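# Place a blue sponge flat on the shelf's top tier

## Task

Put one blue sponge so it lies flat on the upper level of the shelf. The shelf must not be moved, and every other sponge on it must remain flat and separate from the rest. When finished, neither gripper may be in contact with any sponge.

## Robot and tools

Robot: two arms, left_arm and right_arm, each a yam_ultra with a two-finger parallel gripper and a wrist camera. Cameras: cam_head_left, cam_head_right, cam_left_wrist, cam_right_wrist, all 896x504.

Frames: the scene frame has its origin at table-top height, midway between the nominal arm bases. +z is up, +x points out over the table, and left_arm is on the +y side. Arm names do not match image sides. Calibrated bases: left_arm root at (+0.028, +0.365, +0.044) m, right_arm at (+0.028, -0.352, +0.027) m. Both are almost unrotated, with up along their own +z. Each arm reports its hand pose, and takes its offsets, in its own base frame. Fixed cameras and the table use the scene frame. A gripper's fingers point along its +z and open along its y. end_effector_position is the point between the pads, about 1 cm behind the tips. Reported positions can be a few cm off, more at long reach.

Row format (shared by execute_actions and move): one flat list of 14 numbers covering both arms, each in [-1, 1]. Order: dx, dy, dz, rx, ry, rz, opening for left_arm, then the same seven for right_arm. Always send all 14, even if one arm stays still. dx, dy, dz, rx, ry, rz are offsets, not poses. They are measured from that arm's Hand target as it was when the action or move began, along that arm's base axes. Scale: 1.0 = 0.6 m or 180 degrees. rx, ry, rz form one rotation vector, turning about the Hand target's position. Repeating an offset moves the arm further again. Sending six zeros re-requests the current Hand target. Opening is absolute, not an offset: +1 is fully open (0.094 m), -1 is closed. A 0 there is a real command, so resend the current opening to keep a gripper as it is.

execute_actions(actions, cameras): actions is a list of actions. Each action is a table of up to 15 rows, one row per 1/30 s step. A short table repeats its last row until all 15 steps are done. Every row counts from the action's start pose, not from the previous row. An empty list just returns the state and images. cameras picks which images come back: null or ["all"] for every camera, [] for none. An unknown name invalidates the call.

move(target, speed, blend, opening_speed, blocking, cameras): drives each gripper along a straight line toward its offset target. target is one 14-number row or a list of up to 15 rows, all counted from the same starting Hand targets. speed is in m/s, 0.002 to 0.5, default 0.25; rotation is capped at twice that in rad/s. You can give one value for the whole move or one per target. blend, in metres, rounds corners between listed targets. opening_speed, 0.2 or more per second on the -1..+1 scale, makes the fingers change gradually; use a low value near 0.2 when squeezing something soft. blocking=false returns after about 0.5 s while the move continues. Paths do not avoid obstacles or the other arm, and the gripper lags and overshoots more at higher speed. Do not route a path near an arm's own base; go around it. The result ends with a move: line: done, off_target, moving, held or fault, plus any limits (paced means clipped, held means steps were withheld). done means the arm is at rest within 10 mm and 2 degrees. It says nothing about contact.

wait(seconds 0 to 10): lets time pass while holding commands. stop(): brakes a running move, which needs some distance. zoom_image(camera, region [x0,y0,x1,y1] pixels, at most 504x504): an enlarged view of that camera's latest image. read_manual: licence text only. finished_scene(scene): ends the current scene, given its number, and cannot be undone.

Controller: at each step the commanded pose is clipped to 100 mm and 20 degrees from the measured pose, then followed by damped IK. Hand target in results is that clipped command, and the next offsets start from it. Friction and weight can leave the gripper a cm or more short of its target; send the remaining gap as a new offset. An arm blocked by an object keeps pushing. To release it, command its target back past the gripper.

Gripping: grip_measured uses the same -1..+1 scale and reads a little wide when empty. The fingers reach full force about 0.05 below first contact; a soft sponge needs far more than that. To release, command an opening well above grip_measured. Occasional brief tugs may pull on a held item.

Readings: Joint velocities can read "within noise". Joint torques include gravity, and joints 1-3 wrap at ±28 N m. Execute_actions results also list positions at some steps. A MOTOR HOT line appears at 75 °C; at 90 °C that arm folds up and stays idle. Holding loads, stretching out or pushing against things heats motors.

Avoid: dropping the sponge or letting go while it is moving, fast impacts, hard pushes, collisions between the two arms (grippers and wrist cameras are not guarded against each other), knocking the shelf or other sponges, and anything leaving the table.

Each tool is called after "Call:" as name(argument=value, ...), one argument or row to a line, values as JSON.

## Session

Call:
execute_actions(
  actions=[],
)

Scene clock: 0.00 s.
left_arm: end_effector_position=(+0.4037, +0.0232, +0.1015) grip_measured=+1.000 end_effector_quat_wxyz=(+0.592, -0.061, +0.803, -0.007) | right_arm: end_effector_position=(+0.4034, -0.0341, +0.1189) grip_measured=+1.000 end_effector_quat_wxyz=(+0.612, +0.054, +0.785, -0.084)
Joint positions: left_arm=[0.048 1.581 0.38 0.898 -0.015 -0.093 0.094] | right_arm=[0 1.563 0.378 0.94 0.199 -0.019 0.094]
Joint velocities: within noise
Joint torques (N m): no reading
Motor temperatures (°C): left_arm=[26 27 28 25 24 27 28] | right_arm=[27 29 26 27 27 28 28]
Heat: left arm: 28 °C; right arm: 29 °C.
Hand target: left_arm +0.4088, +0.0243, +0.1166; +0.610, -0.060, +0.791, -0.004 | right_arm +0.4078, -0.0355, +0.1345; +0.629, +0.060, +0.770, -0.083
Tool commands: left_gripper/opening=+1.0 right_gripper/opening=+1.0

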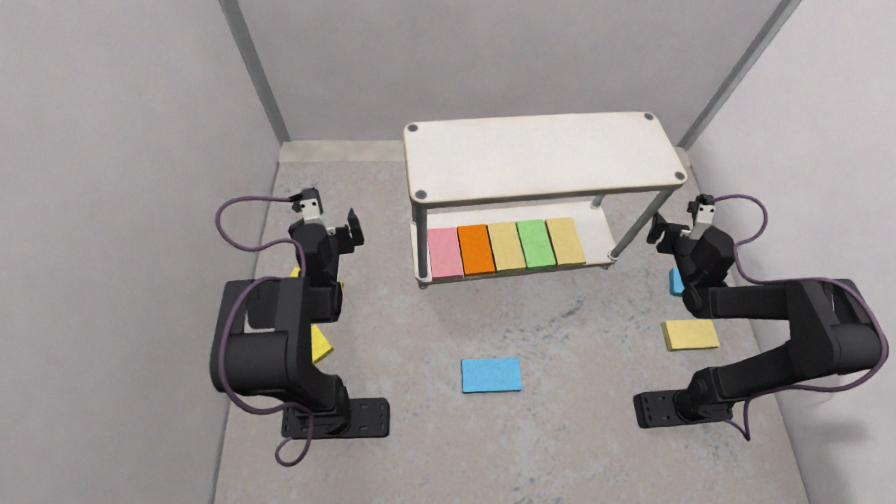

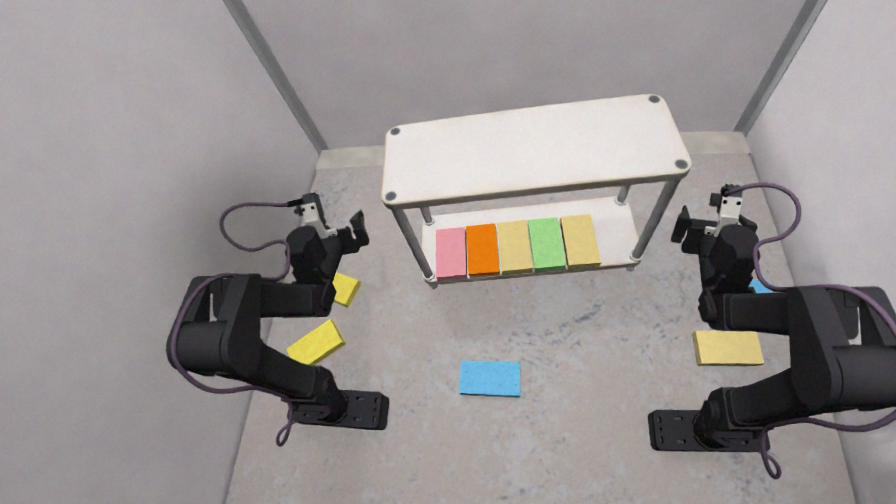

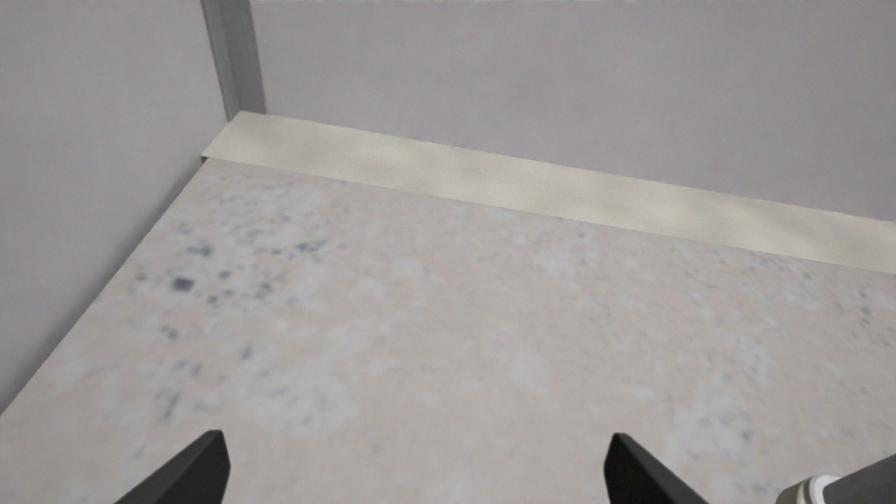

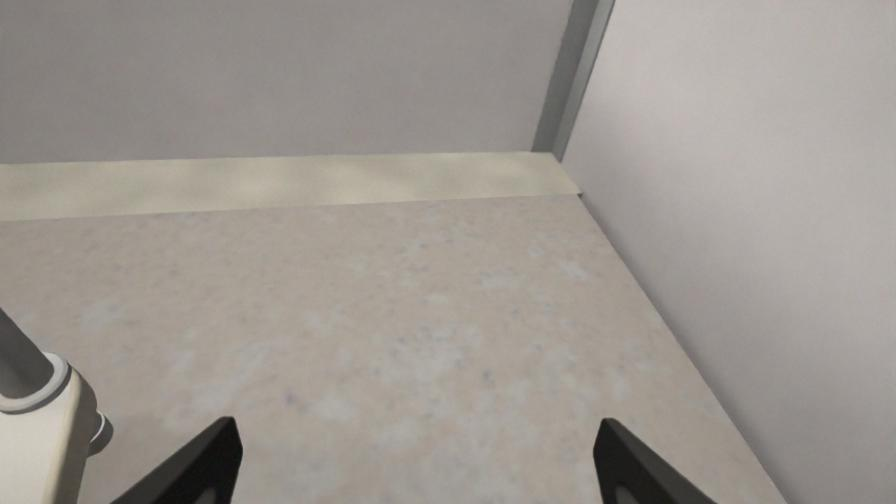

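Call:
move(
  target=[
    [-0.3,-0.06,0.139,0.166,0.163,-0.23,1,0,0,0,0,0,0,1],
    [-0.515,-0.5,0.139,0.332,0.327,-0.46,1,0,0,0,0,0,0,1],
  ],
  blend=0.05,
  speed=0.4,
)

Scene clock: 4.73 s.
left_arm: end_effector_position=(+0.0983, -0.2692, +0.1855) grip_measured=+1.000 end_effector_quat_wxyz=(-0.005, +0.714, +0.700, +0.009) | right_arm: end_effector_position=(+0.4034, -0.0341, +0.1189) grip_measured=+1.000 end_effector_quat_wxyz=(+0.612, +0.054, +0.785, -0.084)
Joint positions: left_arm=[-1.232 1.662 1.631 -1.556 -0.013 0.357 0.094] | right_arm=[0 1.563 0.378 0.94 0.199 -0.019 0.094]
Joint velocities: within noise
Joint torques (N m): left_arm=[-0.05 -5.46 8.38 0.14 0.11 -0.1] | right_arm=[-0.09 -5.96 5.04 2.25 -0.01 0]
Motor temperatures (°C): left_arm=[26 27 29 26 24 27 28] | right_arm=[27 30 27 29 27 28 28]
Heat: left arm: 29 °C; right arm: 30 °C.
Hand target: left_arm +0.0998, -0.2757, +0.2000; +0.000, +0.708, +0.706, +0.000 | right_arm +0.4078, -0.0355, +0.1345; +0.629, +0.060, +0.770, -0.083
Off the commanded pose: left_arm 0.016 m, 2 deg | right_arm 0.016 m, 3 deg.
joint sent to its limit (left arm) — joint 4 (wrist pitch), lower limit. The joint targets are off in position, not in orientation.
move: off_target (left_arm, right_arm)

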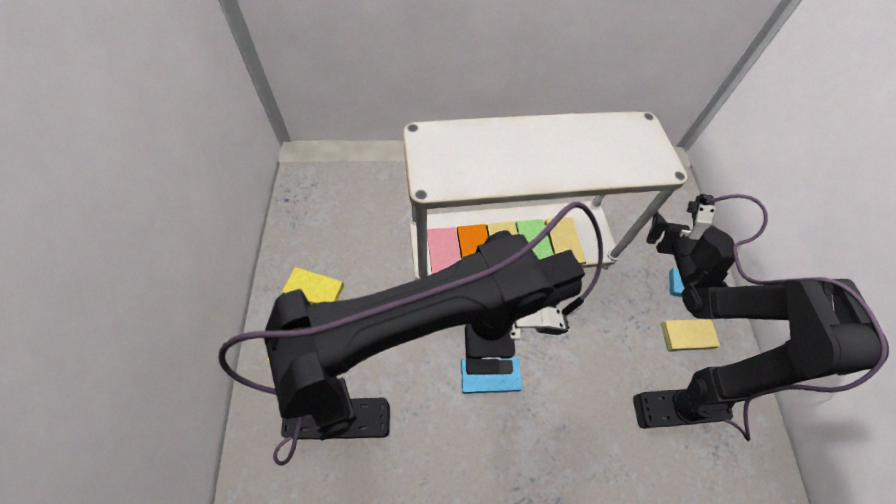

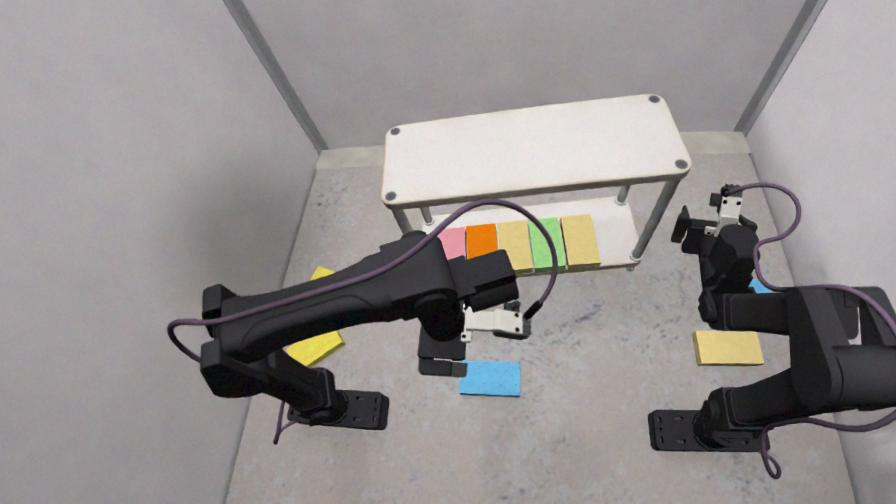

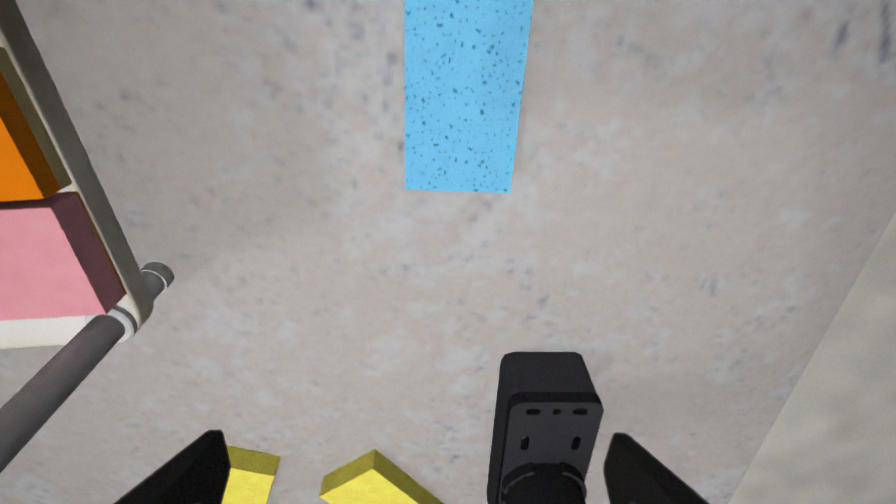

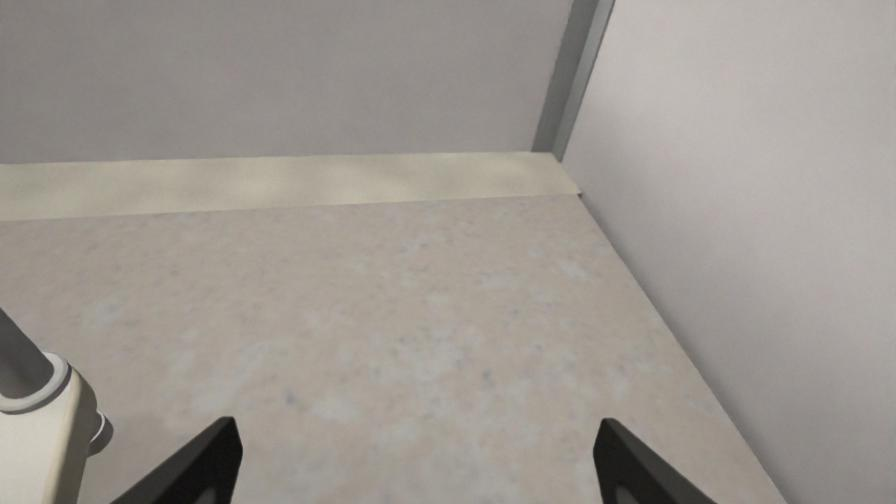

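Call:
move(
  target=[-0.01,-0.09,-0.24,0,0,0,1,0,0,0,0,0,0,1],
  speed=0.25,
)

Scene clock: 7.10 s.
left_arm: end_effector_position=(+0.0984, -0.3241, +0.0567) grip_measured=+1.000 end_effector_quat_wxyz=(-0.006, +0.709, +0.705, +0.013) | right_arm: end_effector_position=(+0.4034, -0.0341, +0.1189) grip_measured=+1.000 end_effector_quat_wxyz=(+0.612, +0.054, +0.785, -0.084)
Joint positions: left_arm=[-1.288 1.882 1.381 -1.093 -0.016 0.288 0.094] | right_arm=[0 1.563 0.378 0.94 0.199 -0.019 0.094]
Joint velocities: within noise
Joint torques (N m): left_arm=[-0.46 -7.09 4 0.43 0.08 -0.09] | right_arm=[-0.1 -5.96 5.05 2.25 -0.01 0]
Motor temperatures (°C): left_arm=[26 27 29 25 24 27 28] | right_arm=[27 30 27 30 27 28 28]
Heat: left arm: 29 °C; right arm: 30 °C.
Hand target: left_arm +0.0938, -0.3297, +0.0560; +0.000, +0.708, +0.706, +0.000 | right_arm +0.4078, -0.0355, +0.1345; +0.629, +0.060, +0.770, -0.083
Off the commanded pose: left_arm 0.007 m, 2 deg | right_arm 0.016 m, 3 deg.
move: off_target (right_arm)

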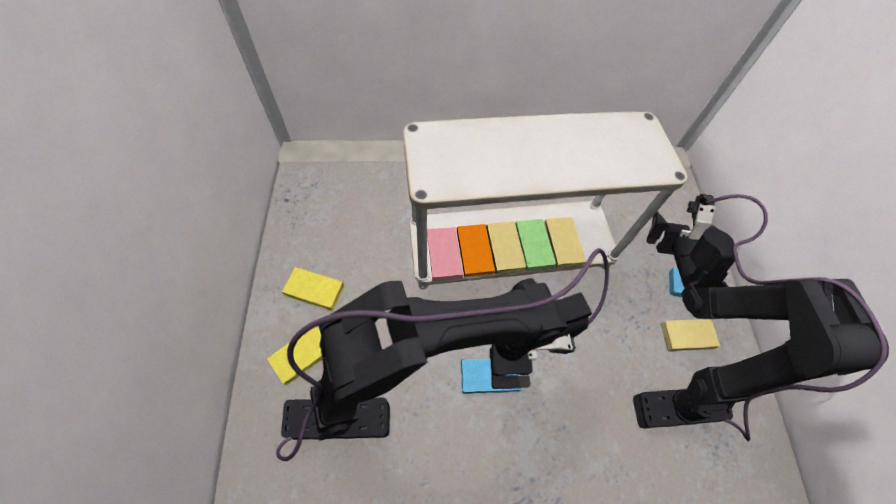

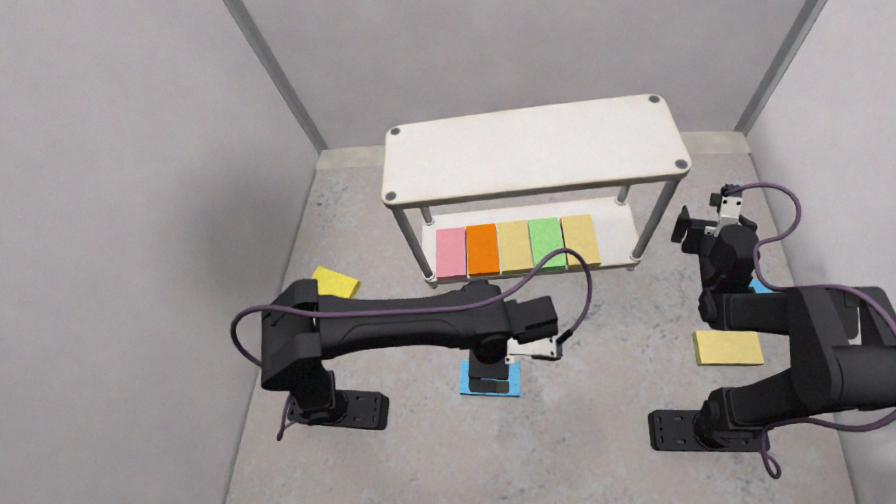

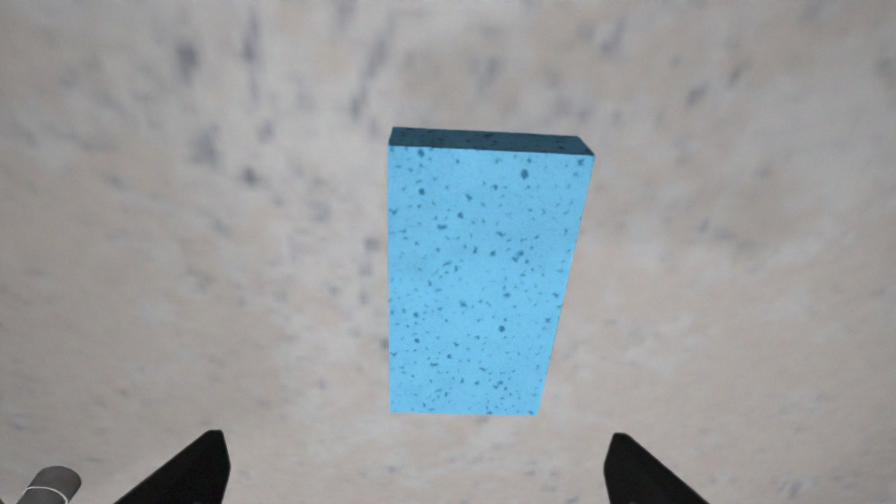

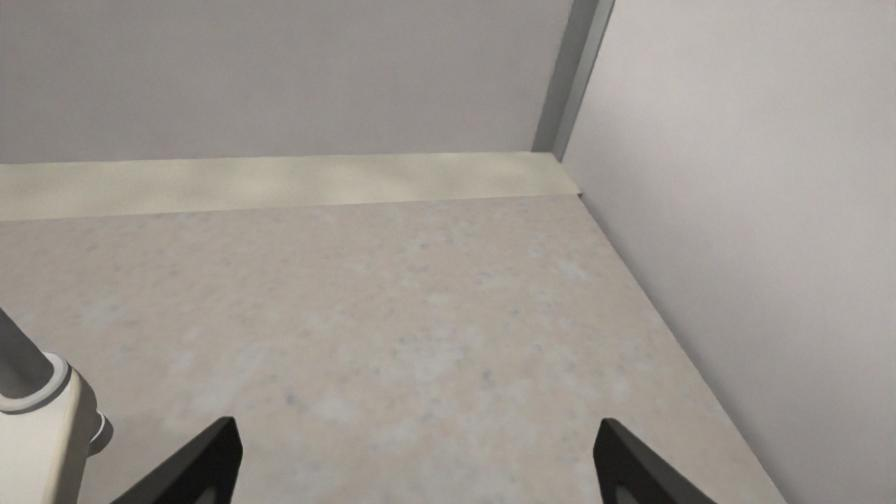

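Call:
move(
  target=[-0.03,0.01,-0.077,0,0,0,1,0,0,0,0,0,0,1],
  speed=0.2,
  cameras=["cam_left_wrist","cam_head_right"],
)

Scene clock: 9.03 s.
left_arm: end_effector_position=(+0.0765, -0.3207, +0.0127) grip_measured=+1.000 end_effector_quat_wxyz=(-0.003, +0.713, +0.702, +0.009) | right_arm: end_effector_position=(+0.4034, -0.0341, +0.1189) grip_measured=+1.000 end_effector_quat_wxyz=(+0.612, +0.054, +0.785, -0.084)
Joint positions: left_arm=[-1.346 1.9 1.22 -0.906 -0.012 0.24 0.094] | right_arm=[0 1.563 0.378 0.94 0.199 -0.019 0.094]
Joint velocities: within noise
Joint torques (N m): left_arm=[-0.36 -6.52 3.51 0.46 0.11 -0.09] | right_arm=[-0.1 -5.96 5.05 2.25 -0.01 0.01]
Motor temperatures (°C): left_arm=[26 27 29 25 24 27 28] | right_arm=[27 31 27 30 27 28 28]
Heat: left arm: 29 °C; right arm: 31 °C.
Hand target: left_arm +0.0758, -0.3237, +0.0098; +0.000, +0.708, +0.706, +0.000 | right_arm +0.4078, -0.0355, +0.1345; +0.629, +0.060, +0.770, -0.083
Off the commanded pose: left_arm 0.004 m, 1 deg | right_arm 0.016 m, 3 deg.
move: off_target (right_arm)
Images, in order (width x height): cam_head_right 896x504, cam_left_wrist 896x504.

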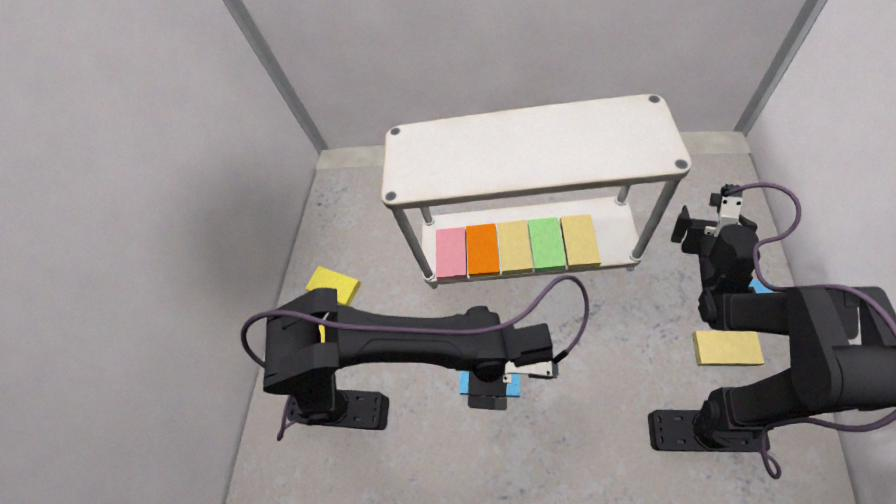

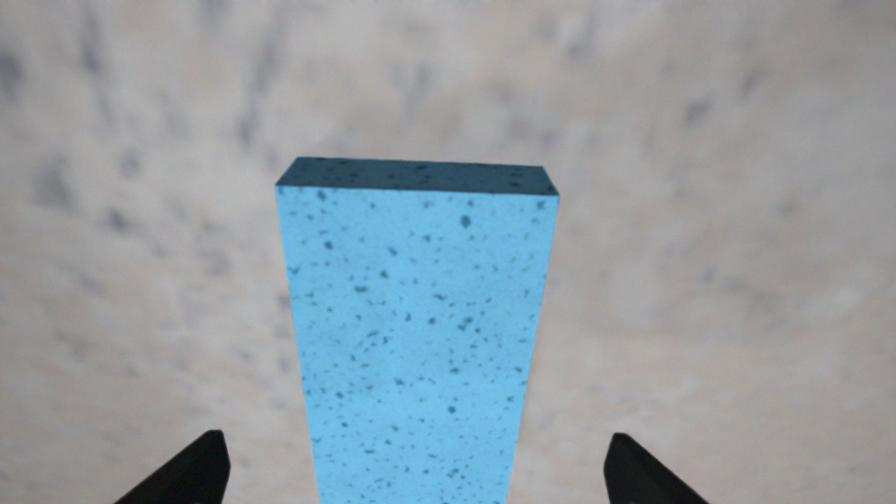

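Call:
move(
  target=[
    [0,0.004,-0.063,0,0,0,1,0,0,0,0,0,0,1],
    [0,0.004,-0.063,0,0,0,0.1,0,0,0,0,0,0,1],
  ],
  speed=0.1,
  opening_speed=0.6,
  cameras=["cam_left_wrist","cam_head_right"],
)

Scene clock: 12.70 s.
left_arm: end_effector_position=(+0.0764, -0.3188, -0.0249) grip_measured=+0.332 end_effector_quat_wxyz=(-0.002, +0.709, +0.705, +0.009) | right_arm: end_effector_position=(+0.4034, -0.0341, +0.1189) grip_measured=+1.000 end_effector_quat_wxyz=(+0.612, +0.054, +0.785, -0.084)
Joint positions: left_arm=[-1.346 1.963 1.139 -0.76 -0.013 0.229 0.063] | right_arm=[0 1.563 0.378 0.94 0.199 -0.019 0.094]
Joint velocities: within noise
Joint torques (N m): left_arm=[-0.2 -6.56 3.25 0.45 0.1 -0.07] | right_arm=[-0.1 -5.96 5.05 2.25 -0.01 0]
Motor temperatures (°C): left_arm=[26 28 29 25 24 27 28] | right_arm=[27 31 27 31 27 28 28]
Heat: left arm: 29 °C; right arm: 31 °C.
Hand target: left_arm +0.0758, -0.3213, -0.0280; +0.000, +0.708, +0.706, +0.000 | right_arm +0.4078, -0.0355, +0.1345; +0.629, +0.060, +0.770, -0.083
Off the commanded pose: left_arm 0.004 m, 1 deg | right_arm 0.016 m, 3 deg.
move: off_target (right_arm)
Images, in order (width x height): cam_head_right 896x504, cam_left_wrist 896x504.

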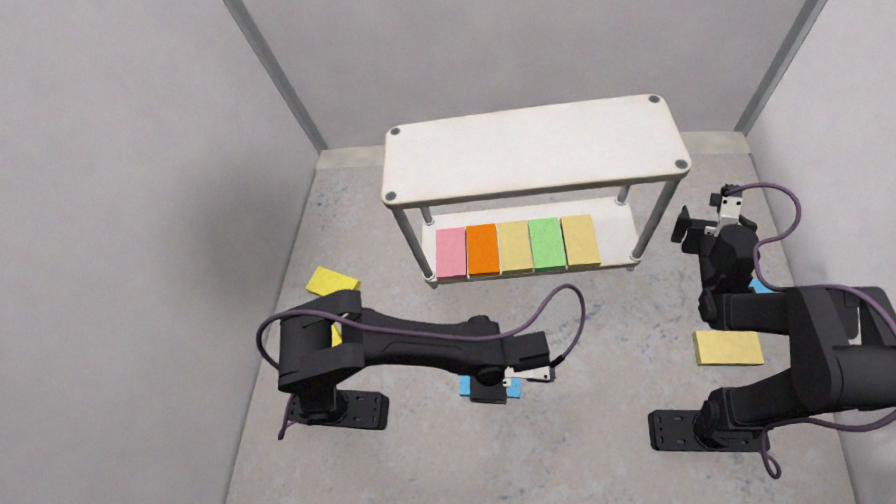

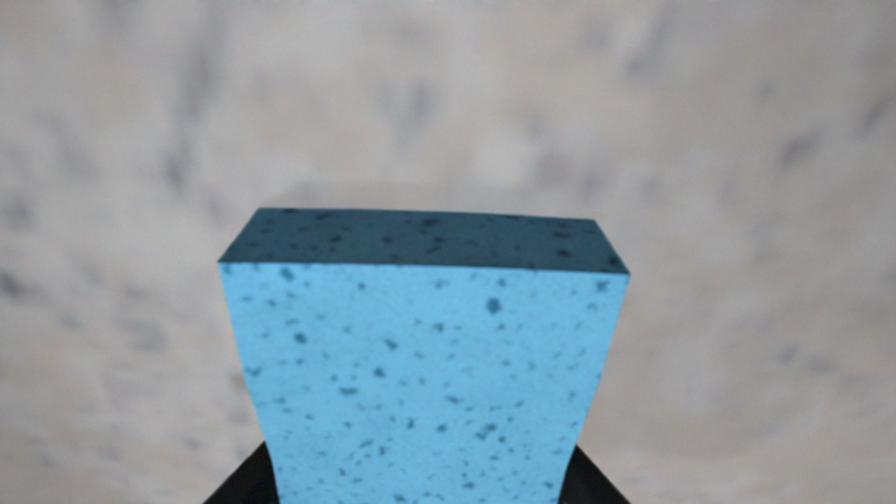

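Call:
move(
  target=[
    [0,0,0,0,0,0,1,0,0,0,0,0,0,1],
    [0,0,0.17,0,0,0,1,0,0,0,0,0,0,1],
    [0,-0.006,0.17,-0.25,0,0,1,0,0,0,0,0,0,1],
    [0,-0.006,0.09,-0.25,0,0,1,0,0,0,0,0,0,1],
  ],
  speed=0.25,
  cameras=["cam_left_wrist","cam_head_right"],
)

Scene clock: 20.00 s.
left_arm: end_effector_position=(+0.0739, -0.3198, +0.0212) grip_measured=+0.998 end_effector_quat_wxyz=(+0.257, +0.660, +0.659, -0.253) | right_arm: end_effector_position=(+0.4034, -0.0341, +0.1189) grip_measured=+1.000 end_effector_quat_wxyz=(+0.612, +0.054, +0.785, -0.084)
Joint positions: left_arm=[-1.225 1.435 0.435 0.139 0.226 0.263 0.094] | right_arm=[0 1.563 0.378 0.94 0.199 -0.019 0.094]
Joint velocities: within noise
Joint torques (N m): left_arm=[0.5 -2.81 3.51 1.84 0.3 -0.09] | right_arm=[-0.09 -5.96 5.05 2.25 -0.01 0]
Motor temperatures (°C): left_arm=[26 29 29 26 24 27 28] | right_arm=[27 32 27 33 27 28 28]
Heat: left arm: 29 °C; right arm: 33 °C.
Hand target: left_arm +0.0758, -0.3249, +0.0260; +0.271, +0.654, +0.653, -0.270 | right_arm +0.4078, -0.0355, +0.1345; +0.629, +0.060, +0.770, -0.083
Off the commanded pose: left_arm 0.007 m, 3 deg | right_arm 0.016 m, 3 deg.
move: off_target (left_arm, right_arm)
Images, in order (width x height): cam_head_right 896x504, cam_left_wrist 896x504.

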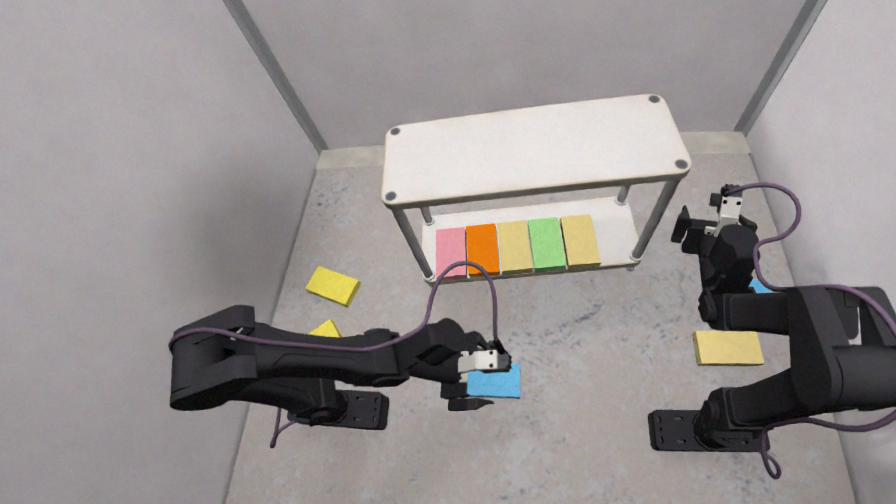

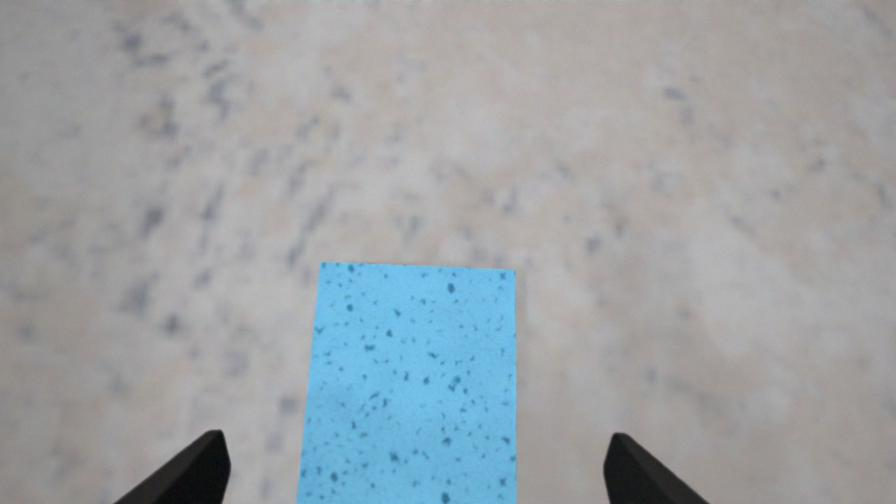

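Call:
move(
  target=[
    [0.002,-0.007,-0.083,0,0,0,1,0,0,0,0,0,0,1],
    [0.002,-0.007,-0.083,0,0,0,0.1,0,0,0,0,0,0,1],
  ],
  speed=0.1,
  opening_speed=0.6,
  cameras=["cam_left_wrist","cam_head_right"],
)

Scene clock: 23.67 s.
left_arm: end_effector_position=(+0.0749, -0.3243, -0.0291) grip_measured=+0.348 end_effector_quat_wxyz=(+0.257, +0.661, +0.657, -0.254) | right_arm: end_effector_position=(+0.4034, -0.0341, +0.1189) grip_measured=+1.000 end_effector_quat_wxyz=(+0.612, +0.054, +0.785, -0.084)
Joint positions: left_arm=[-1.225 1.708 0.372 0.476 0.229 0.266 0.063] | right_arm=[0 1.563 0.378 0.94 0.199 -0.019 0.094]
Joint velocities: within noise
Joint torques (N m): left_arm=[0.4 -3.54 2.32 1.83 0.27 -0.08] | right_arm=[-0.09 -5.96 5.05 2.25 -0.01 0]
Motor temperatures (°C): left_arm=[26 28 29 27 24 27 28] | right_arm=[27 32 27 33 27 28 28]
Heat: left arm: 29 °C; right arm: 33 °C.
Hand target: left_arm +0.0770, -0.3291, -0.0238; +0.271, +0.654, +0.653, -0.270 | right_arm +0.4078, -0.0355, +0.1345; +0.629, +0.060, +0.770, -0.083
Off the commanded pose: left_arm 0.008 m, 3 deg | right_arm 0.016 m, 3 deg.
move: off_target (left_arm, right_arm); target 2's new opening was sent with left_arm's hand 0.008 m and 3 deg from that target
Images, in order (width x height): cam_head_right 896x504, cam_left_wrist 896x504.

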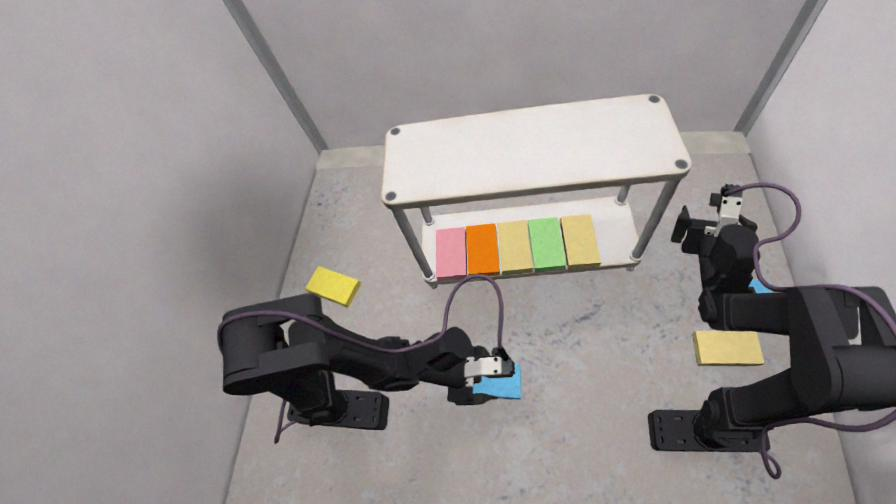

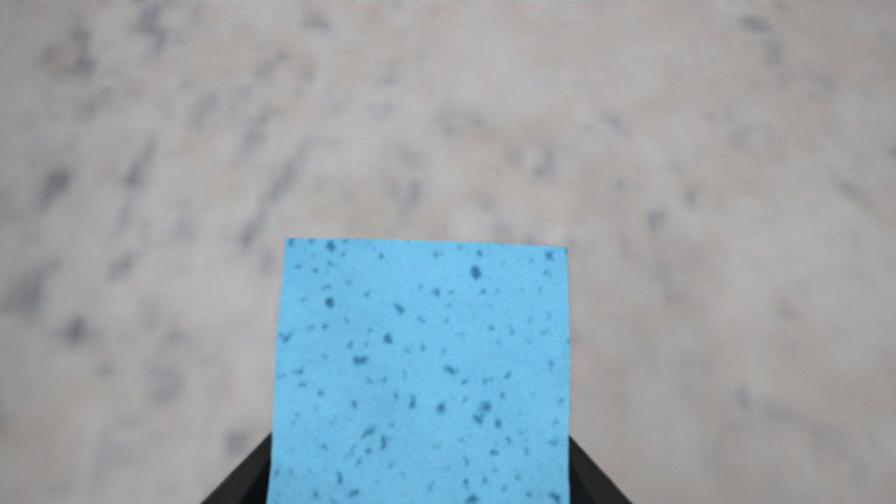

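Call:
move(
  target=[
    [0,0,0.3,0,0,0,0.1,0,0,0,0,0,0,1],
    [0,0,0.72,0,0,0,0.1,0,0,0,0,0,0,1],
    [0.2,0.05,0.72,0,0,0.195,0.1,0,0,0,0,0,0,1],
  ],
  speed=[0.12,0.25,0.25],
  blend=[0.03,0.05,0],
)

Scene clock: 28.63 s.
left_arm: end_effector_position=(+0.1964, -0.3075, +0.3995) grip_measured=+0.347 end_effector_quat_wxyz=(+0.333, +0.436, +0.817, -0.181) | right_arm: end_effector_position=(+0.4034, -0.0341, +0.1189) grip_measured=+1.000 end_effector_quat_wxyz=(+0.612, +0.054, +0.785, -0.084)
Joint positions: left_arm=[-1.015 1.609 2.248 -1.434 -0.019 -0.027 0.063] | right_arm=[0 1.563 0.378 0.94 0.199 -0.019 0.094]
Joint velocities: within noise
Joint torques (N m): left_arm=[0.47 -3.67 7.19 1.1 -0.14 -0.1] | right_arm=[-0.09 -5.96 5.05 2.25 -0.01 0]
Motor temperatures (°C): left_arm=[26 28 30 27 24 27 28] | right_arm=[27 32 28 34 27 28 28]
Heat: left arm: 30 °C; right arm: 34 °C.
Hand target: left_arm +0.1970, -0.2991, +0.4082; +0.340, +0.427, +0.819, -0.176 | right_arm +0.4078, -0.0355, +0.1345; +0.629, +0.060, +0.770, -0.083
Off the commanded pose: left_arm 0.012 m, 1 deg | right_arm 0.016 m, 3 deg.
move: off_target (left_arm, right_arm)

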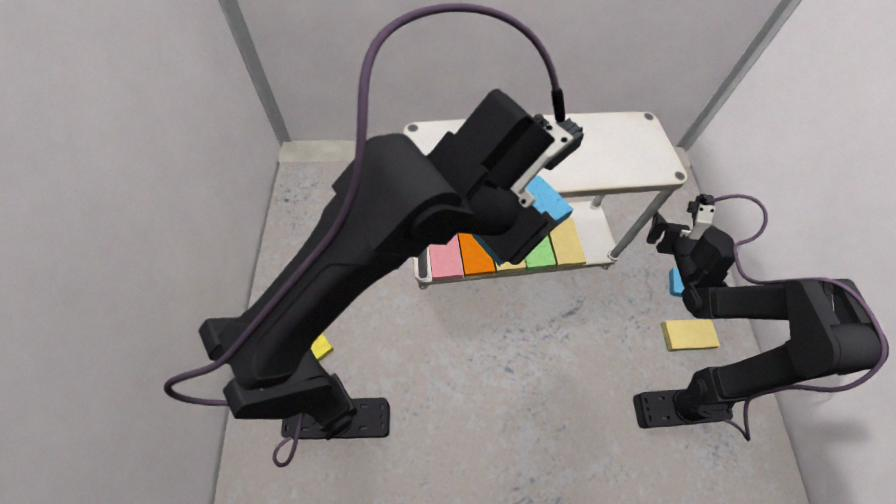

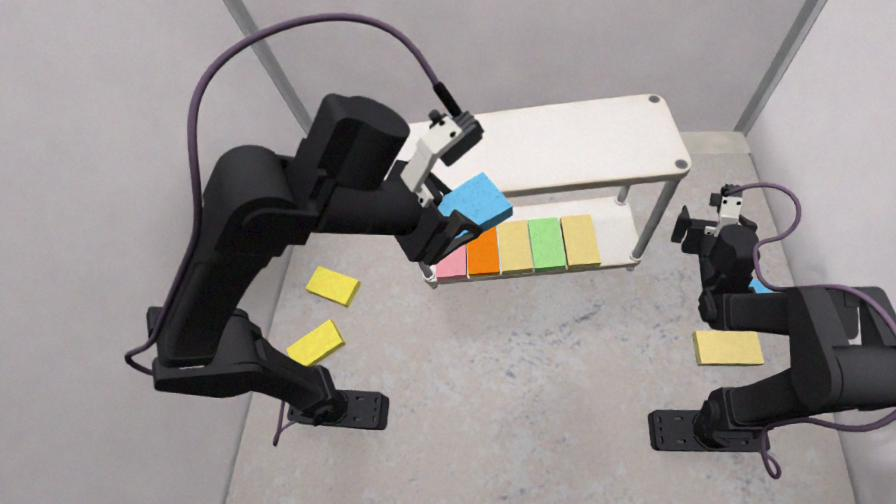

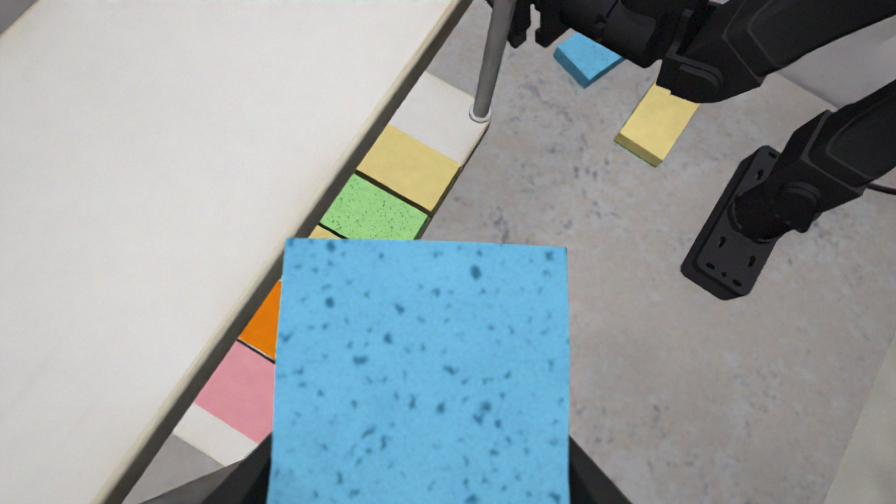

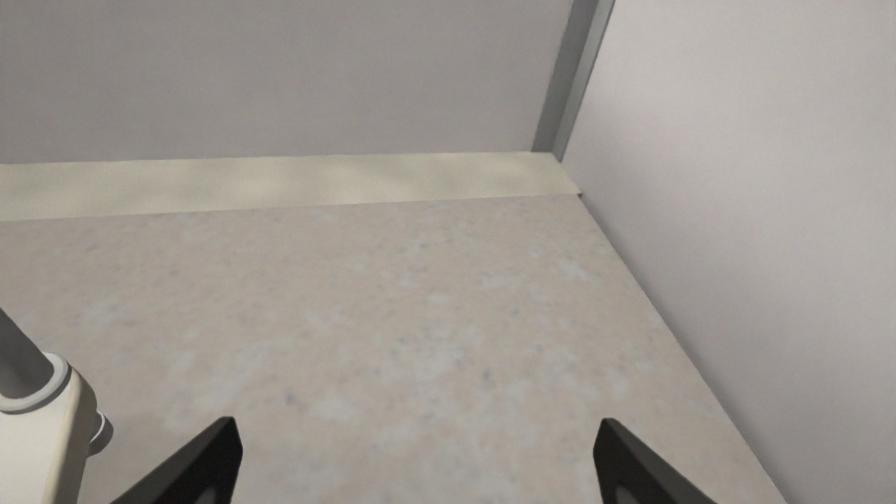

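Call:
move(
  target=[0.31,-0.01,-0.06,0,0,0,0.1,0,0,0,0,0,0,1],
  speed=0.2,
)

Scene clock: 33.77 s.
left_arm: end_effector_position=(+0.3930, -0.3027, +0.3651) grip_measured=+0.347 end_effector_quat_wxyz=(+0.358, +0.410, +0.821, -0.170) | right_arm: end_effector_position=(+0.4034, -0.0341, +0.1189) grip_measured=+1.000 end_effector_quat_wxyz=(+0.612, +0.054, +0.785, -0.084)
Joint positions: left_arm=[-0.573 2.159 2.826 -1.45 0.24 0.254 0.063] | right_arm=[0 1.563 0.378 0.94 0.199 -0.019 0.094]
Joint velocities: within noise
Joint torques (N m): left_arm=[-0.01 -7.82 6.74 1.1 0.31 0.05] | right_arm=[-0.09 -5.96 5.05 2.25 -0.01 0]
Motor temperatures (°C): left_arm=[26 28 30 27 24 27 28] | right_arm=[27 32 28 35 27 28 28]
Heat: left arm: 30 °C; right arm: 35 °C.
Hand target: left_arm +0.3830, -0.3051, +0.3722; +0.340, +0.427, +0.819, -0.176 | right_arm +0.4078, -0.0355, +0.1345; +0.629, +0.060, +0.770, -0.083
Off the commanded pose: left_arm 0.013 m, 3 deg | right_arm 0.016 m, 3 deg.
elbow stopped short (left arm): the move would have taken joint 3 (elbow) straighter than the controller allows.
move: off_target (left_arm, right_arm)

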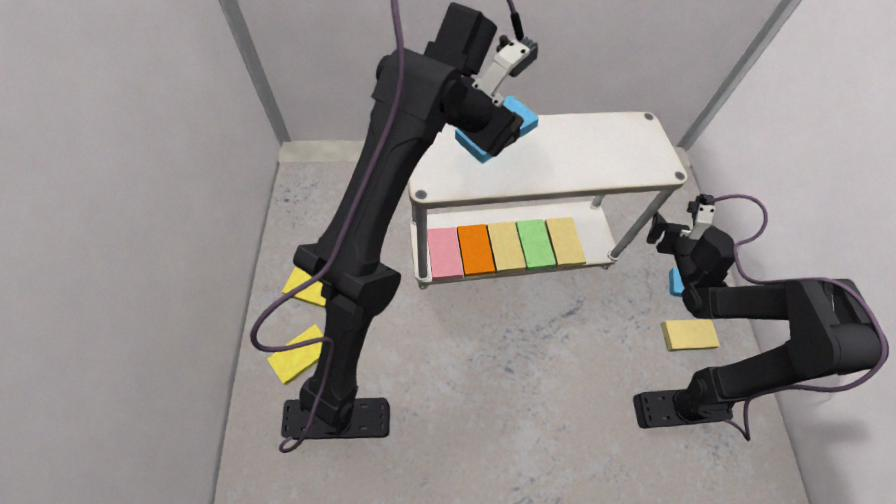

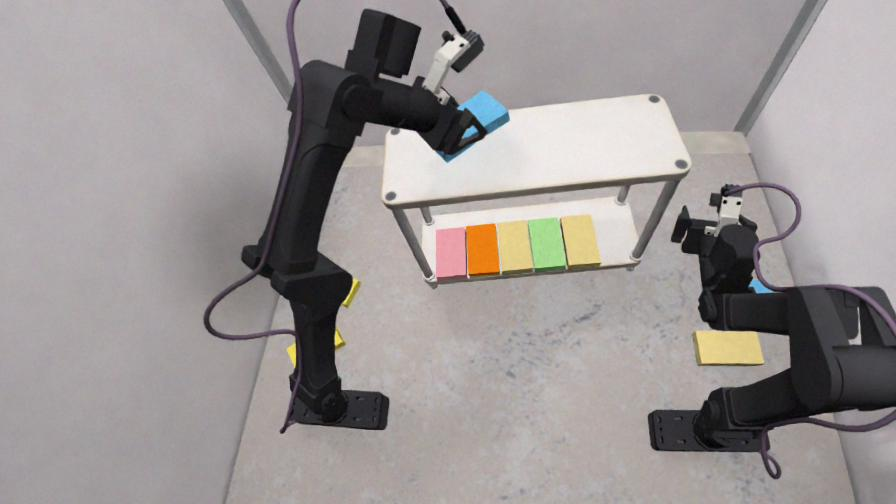

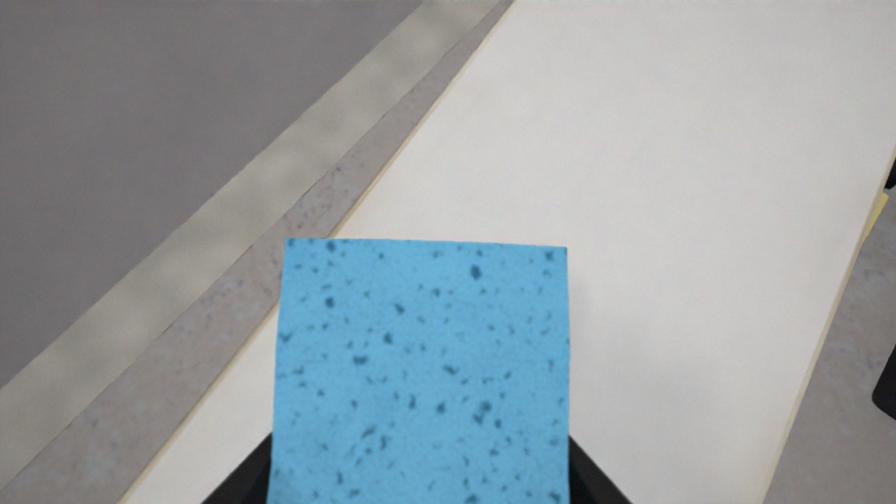

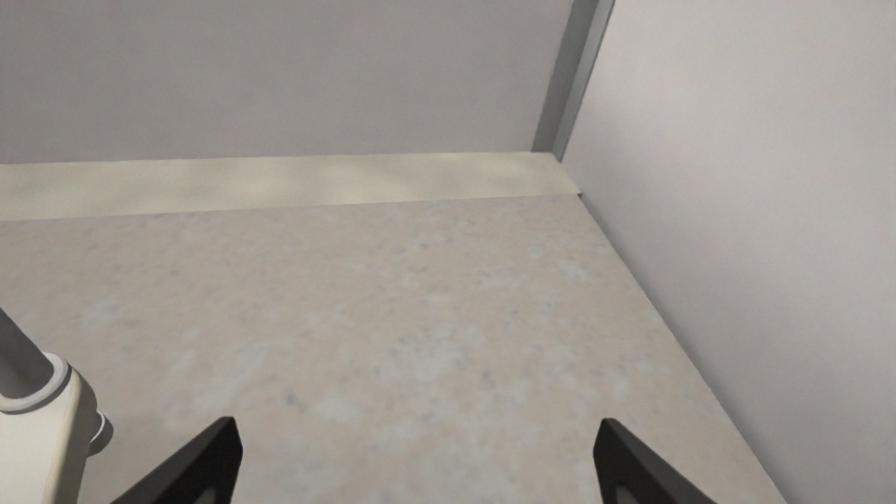

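Call:
move(
  target=[-0.022,-0.045,-0.083,0.0175,0.0135,0,0.1,0,0,0,0,0,0,1],
  speed=0.12,
)

Scene clock: 35.90 s.
left_arm: end_effector_position=(+0.3800, -0.3312, +0.3260) grip_measured=+0.347 end_effector_quat_wxyz=(+0.321, +0.430, +0.828, -0.164) | right_arm: end_effector_position=(+0.4034, -0.0341, +0.1189) grip_measured=+1.000 end_effector_quat_wxyz=(+0.612, +0.054, +0.785, -0.084)
Joint positions: left_arm=[-0.648 2.081 2.538 -1.312 0.202 0.234 0.063] | right_arm=[0 1.563 0.378 0.94 0.199 -0.019 0.094]
Joint velocities: within noise
Joint torques (N m): left_arm=[-0.66 -9.43 2.51 1.23 -0.04 -0.1] | right_arm=[-0.1 -5.96 5.05 2.25 -0.01 0]
Motor temperatures (°C): left_arm=[26 29 30 27 24 27 29] | right_arm=[27 32 28 35 27 28 28]
Heat: left arm: 30 °C; right arm: 35 °C.
Hand target: left_arm +0.3698, -0.3321, +0.3224; +0.311, +0.432, +0.831, -0.162 | right_arm +0.4078, -0.0355, +0.1345; +0.629, +0.060, +0.770, -0.083
Off the commanded pose: left_arm 0.011 m, 1 deg | right_arm 0.016 m, 3 deg.
move: off_target (left_arm, right_arm)

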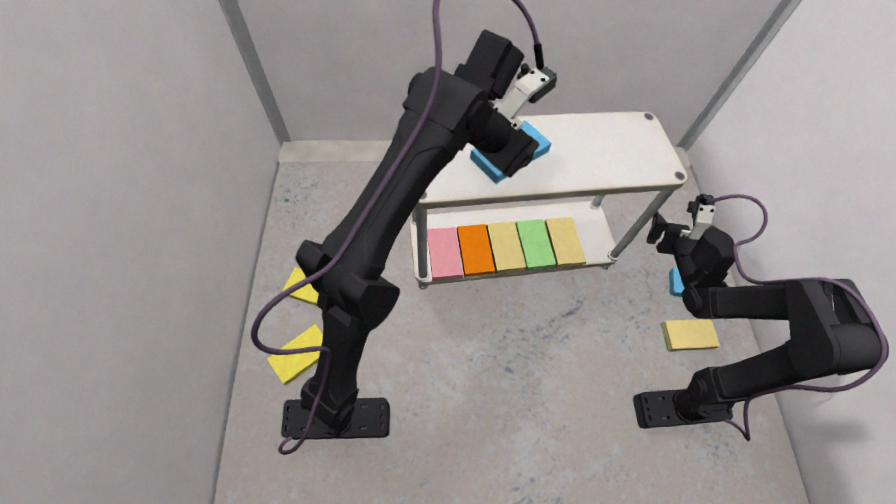

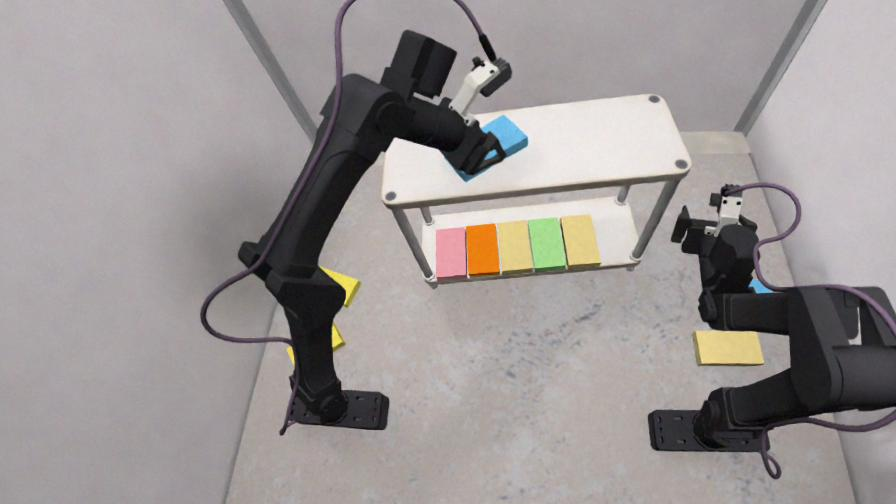

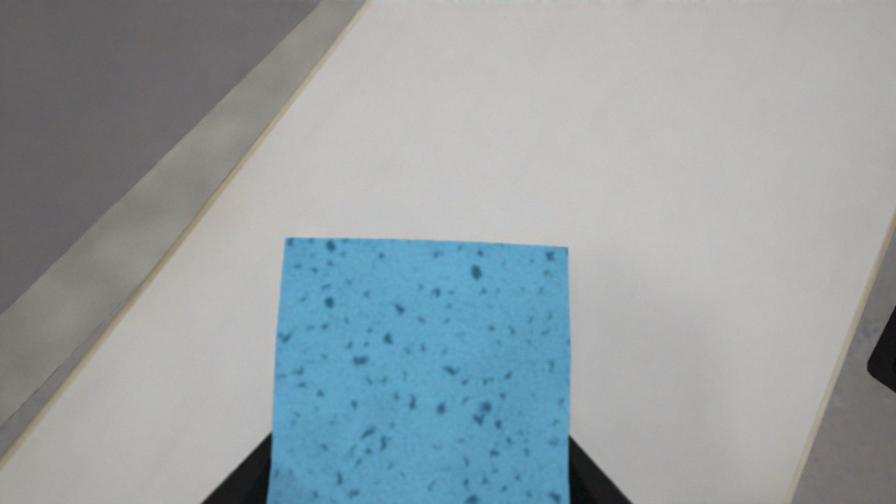

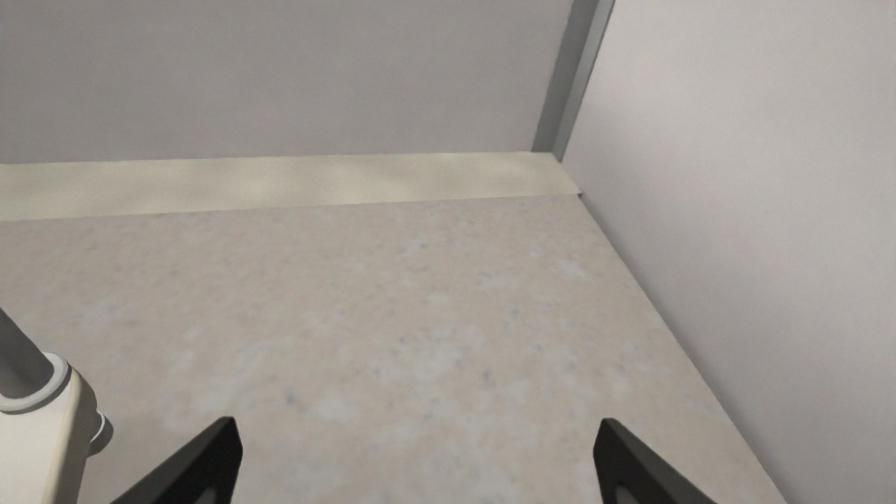

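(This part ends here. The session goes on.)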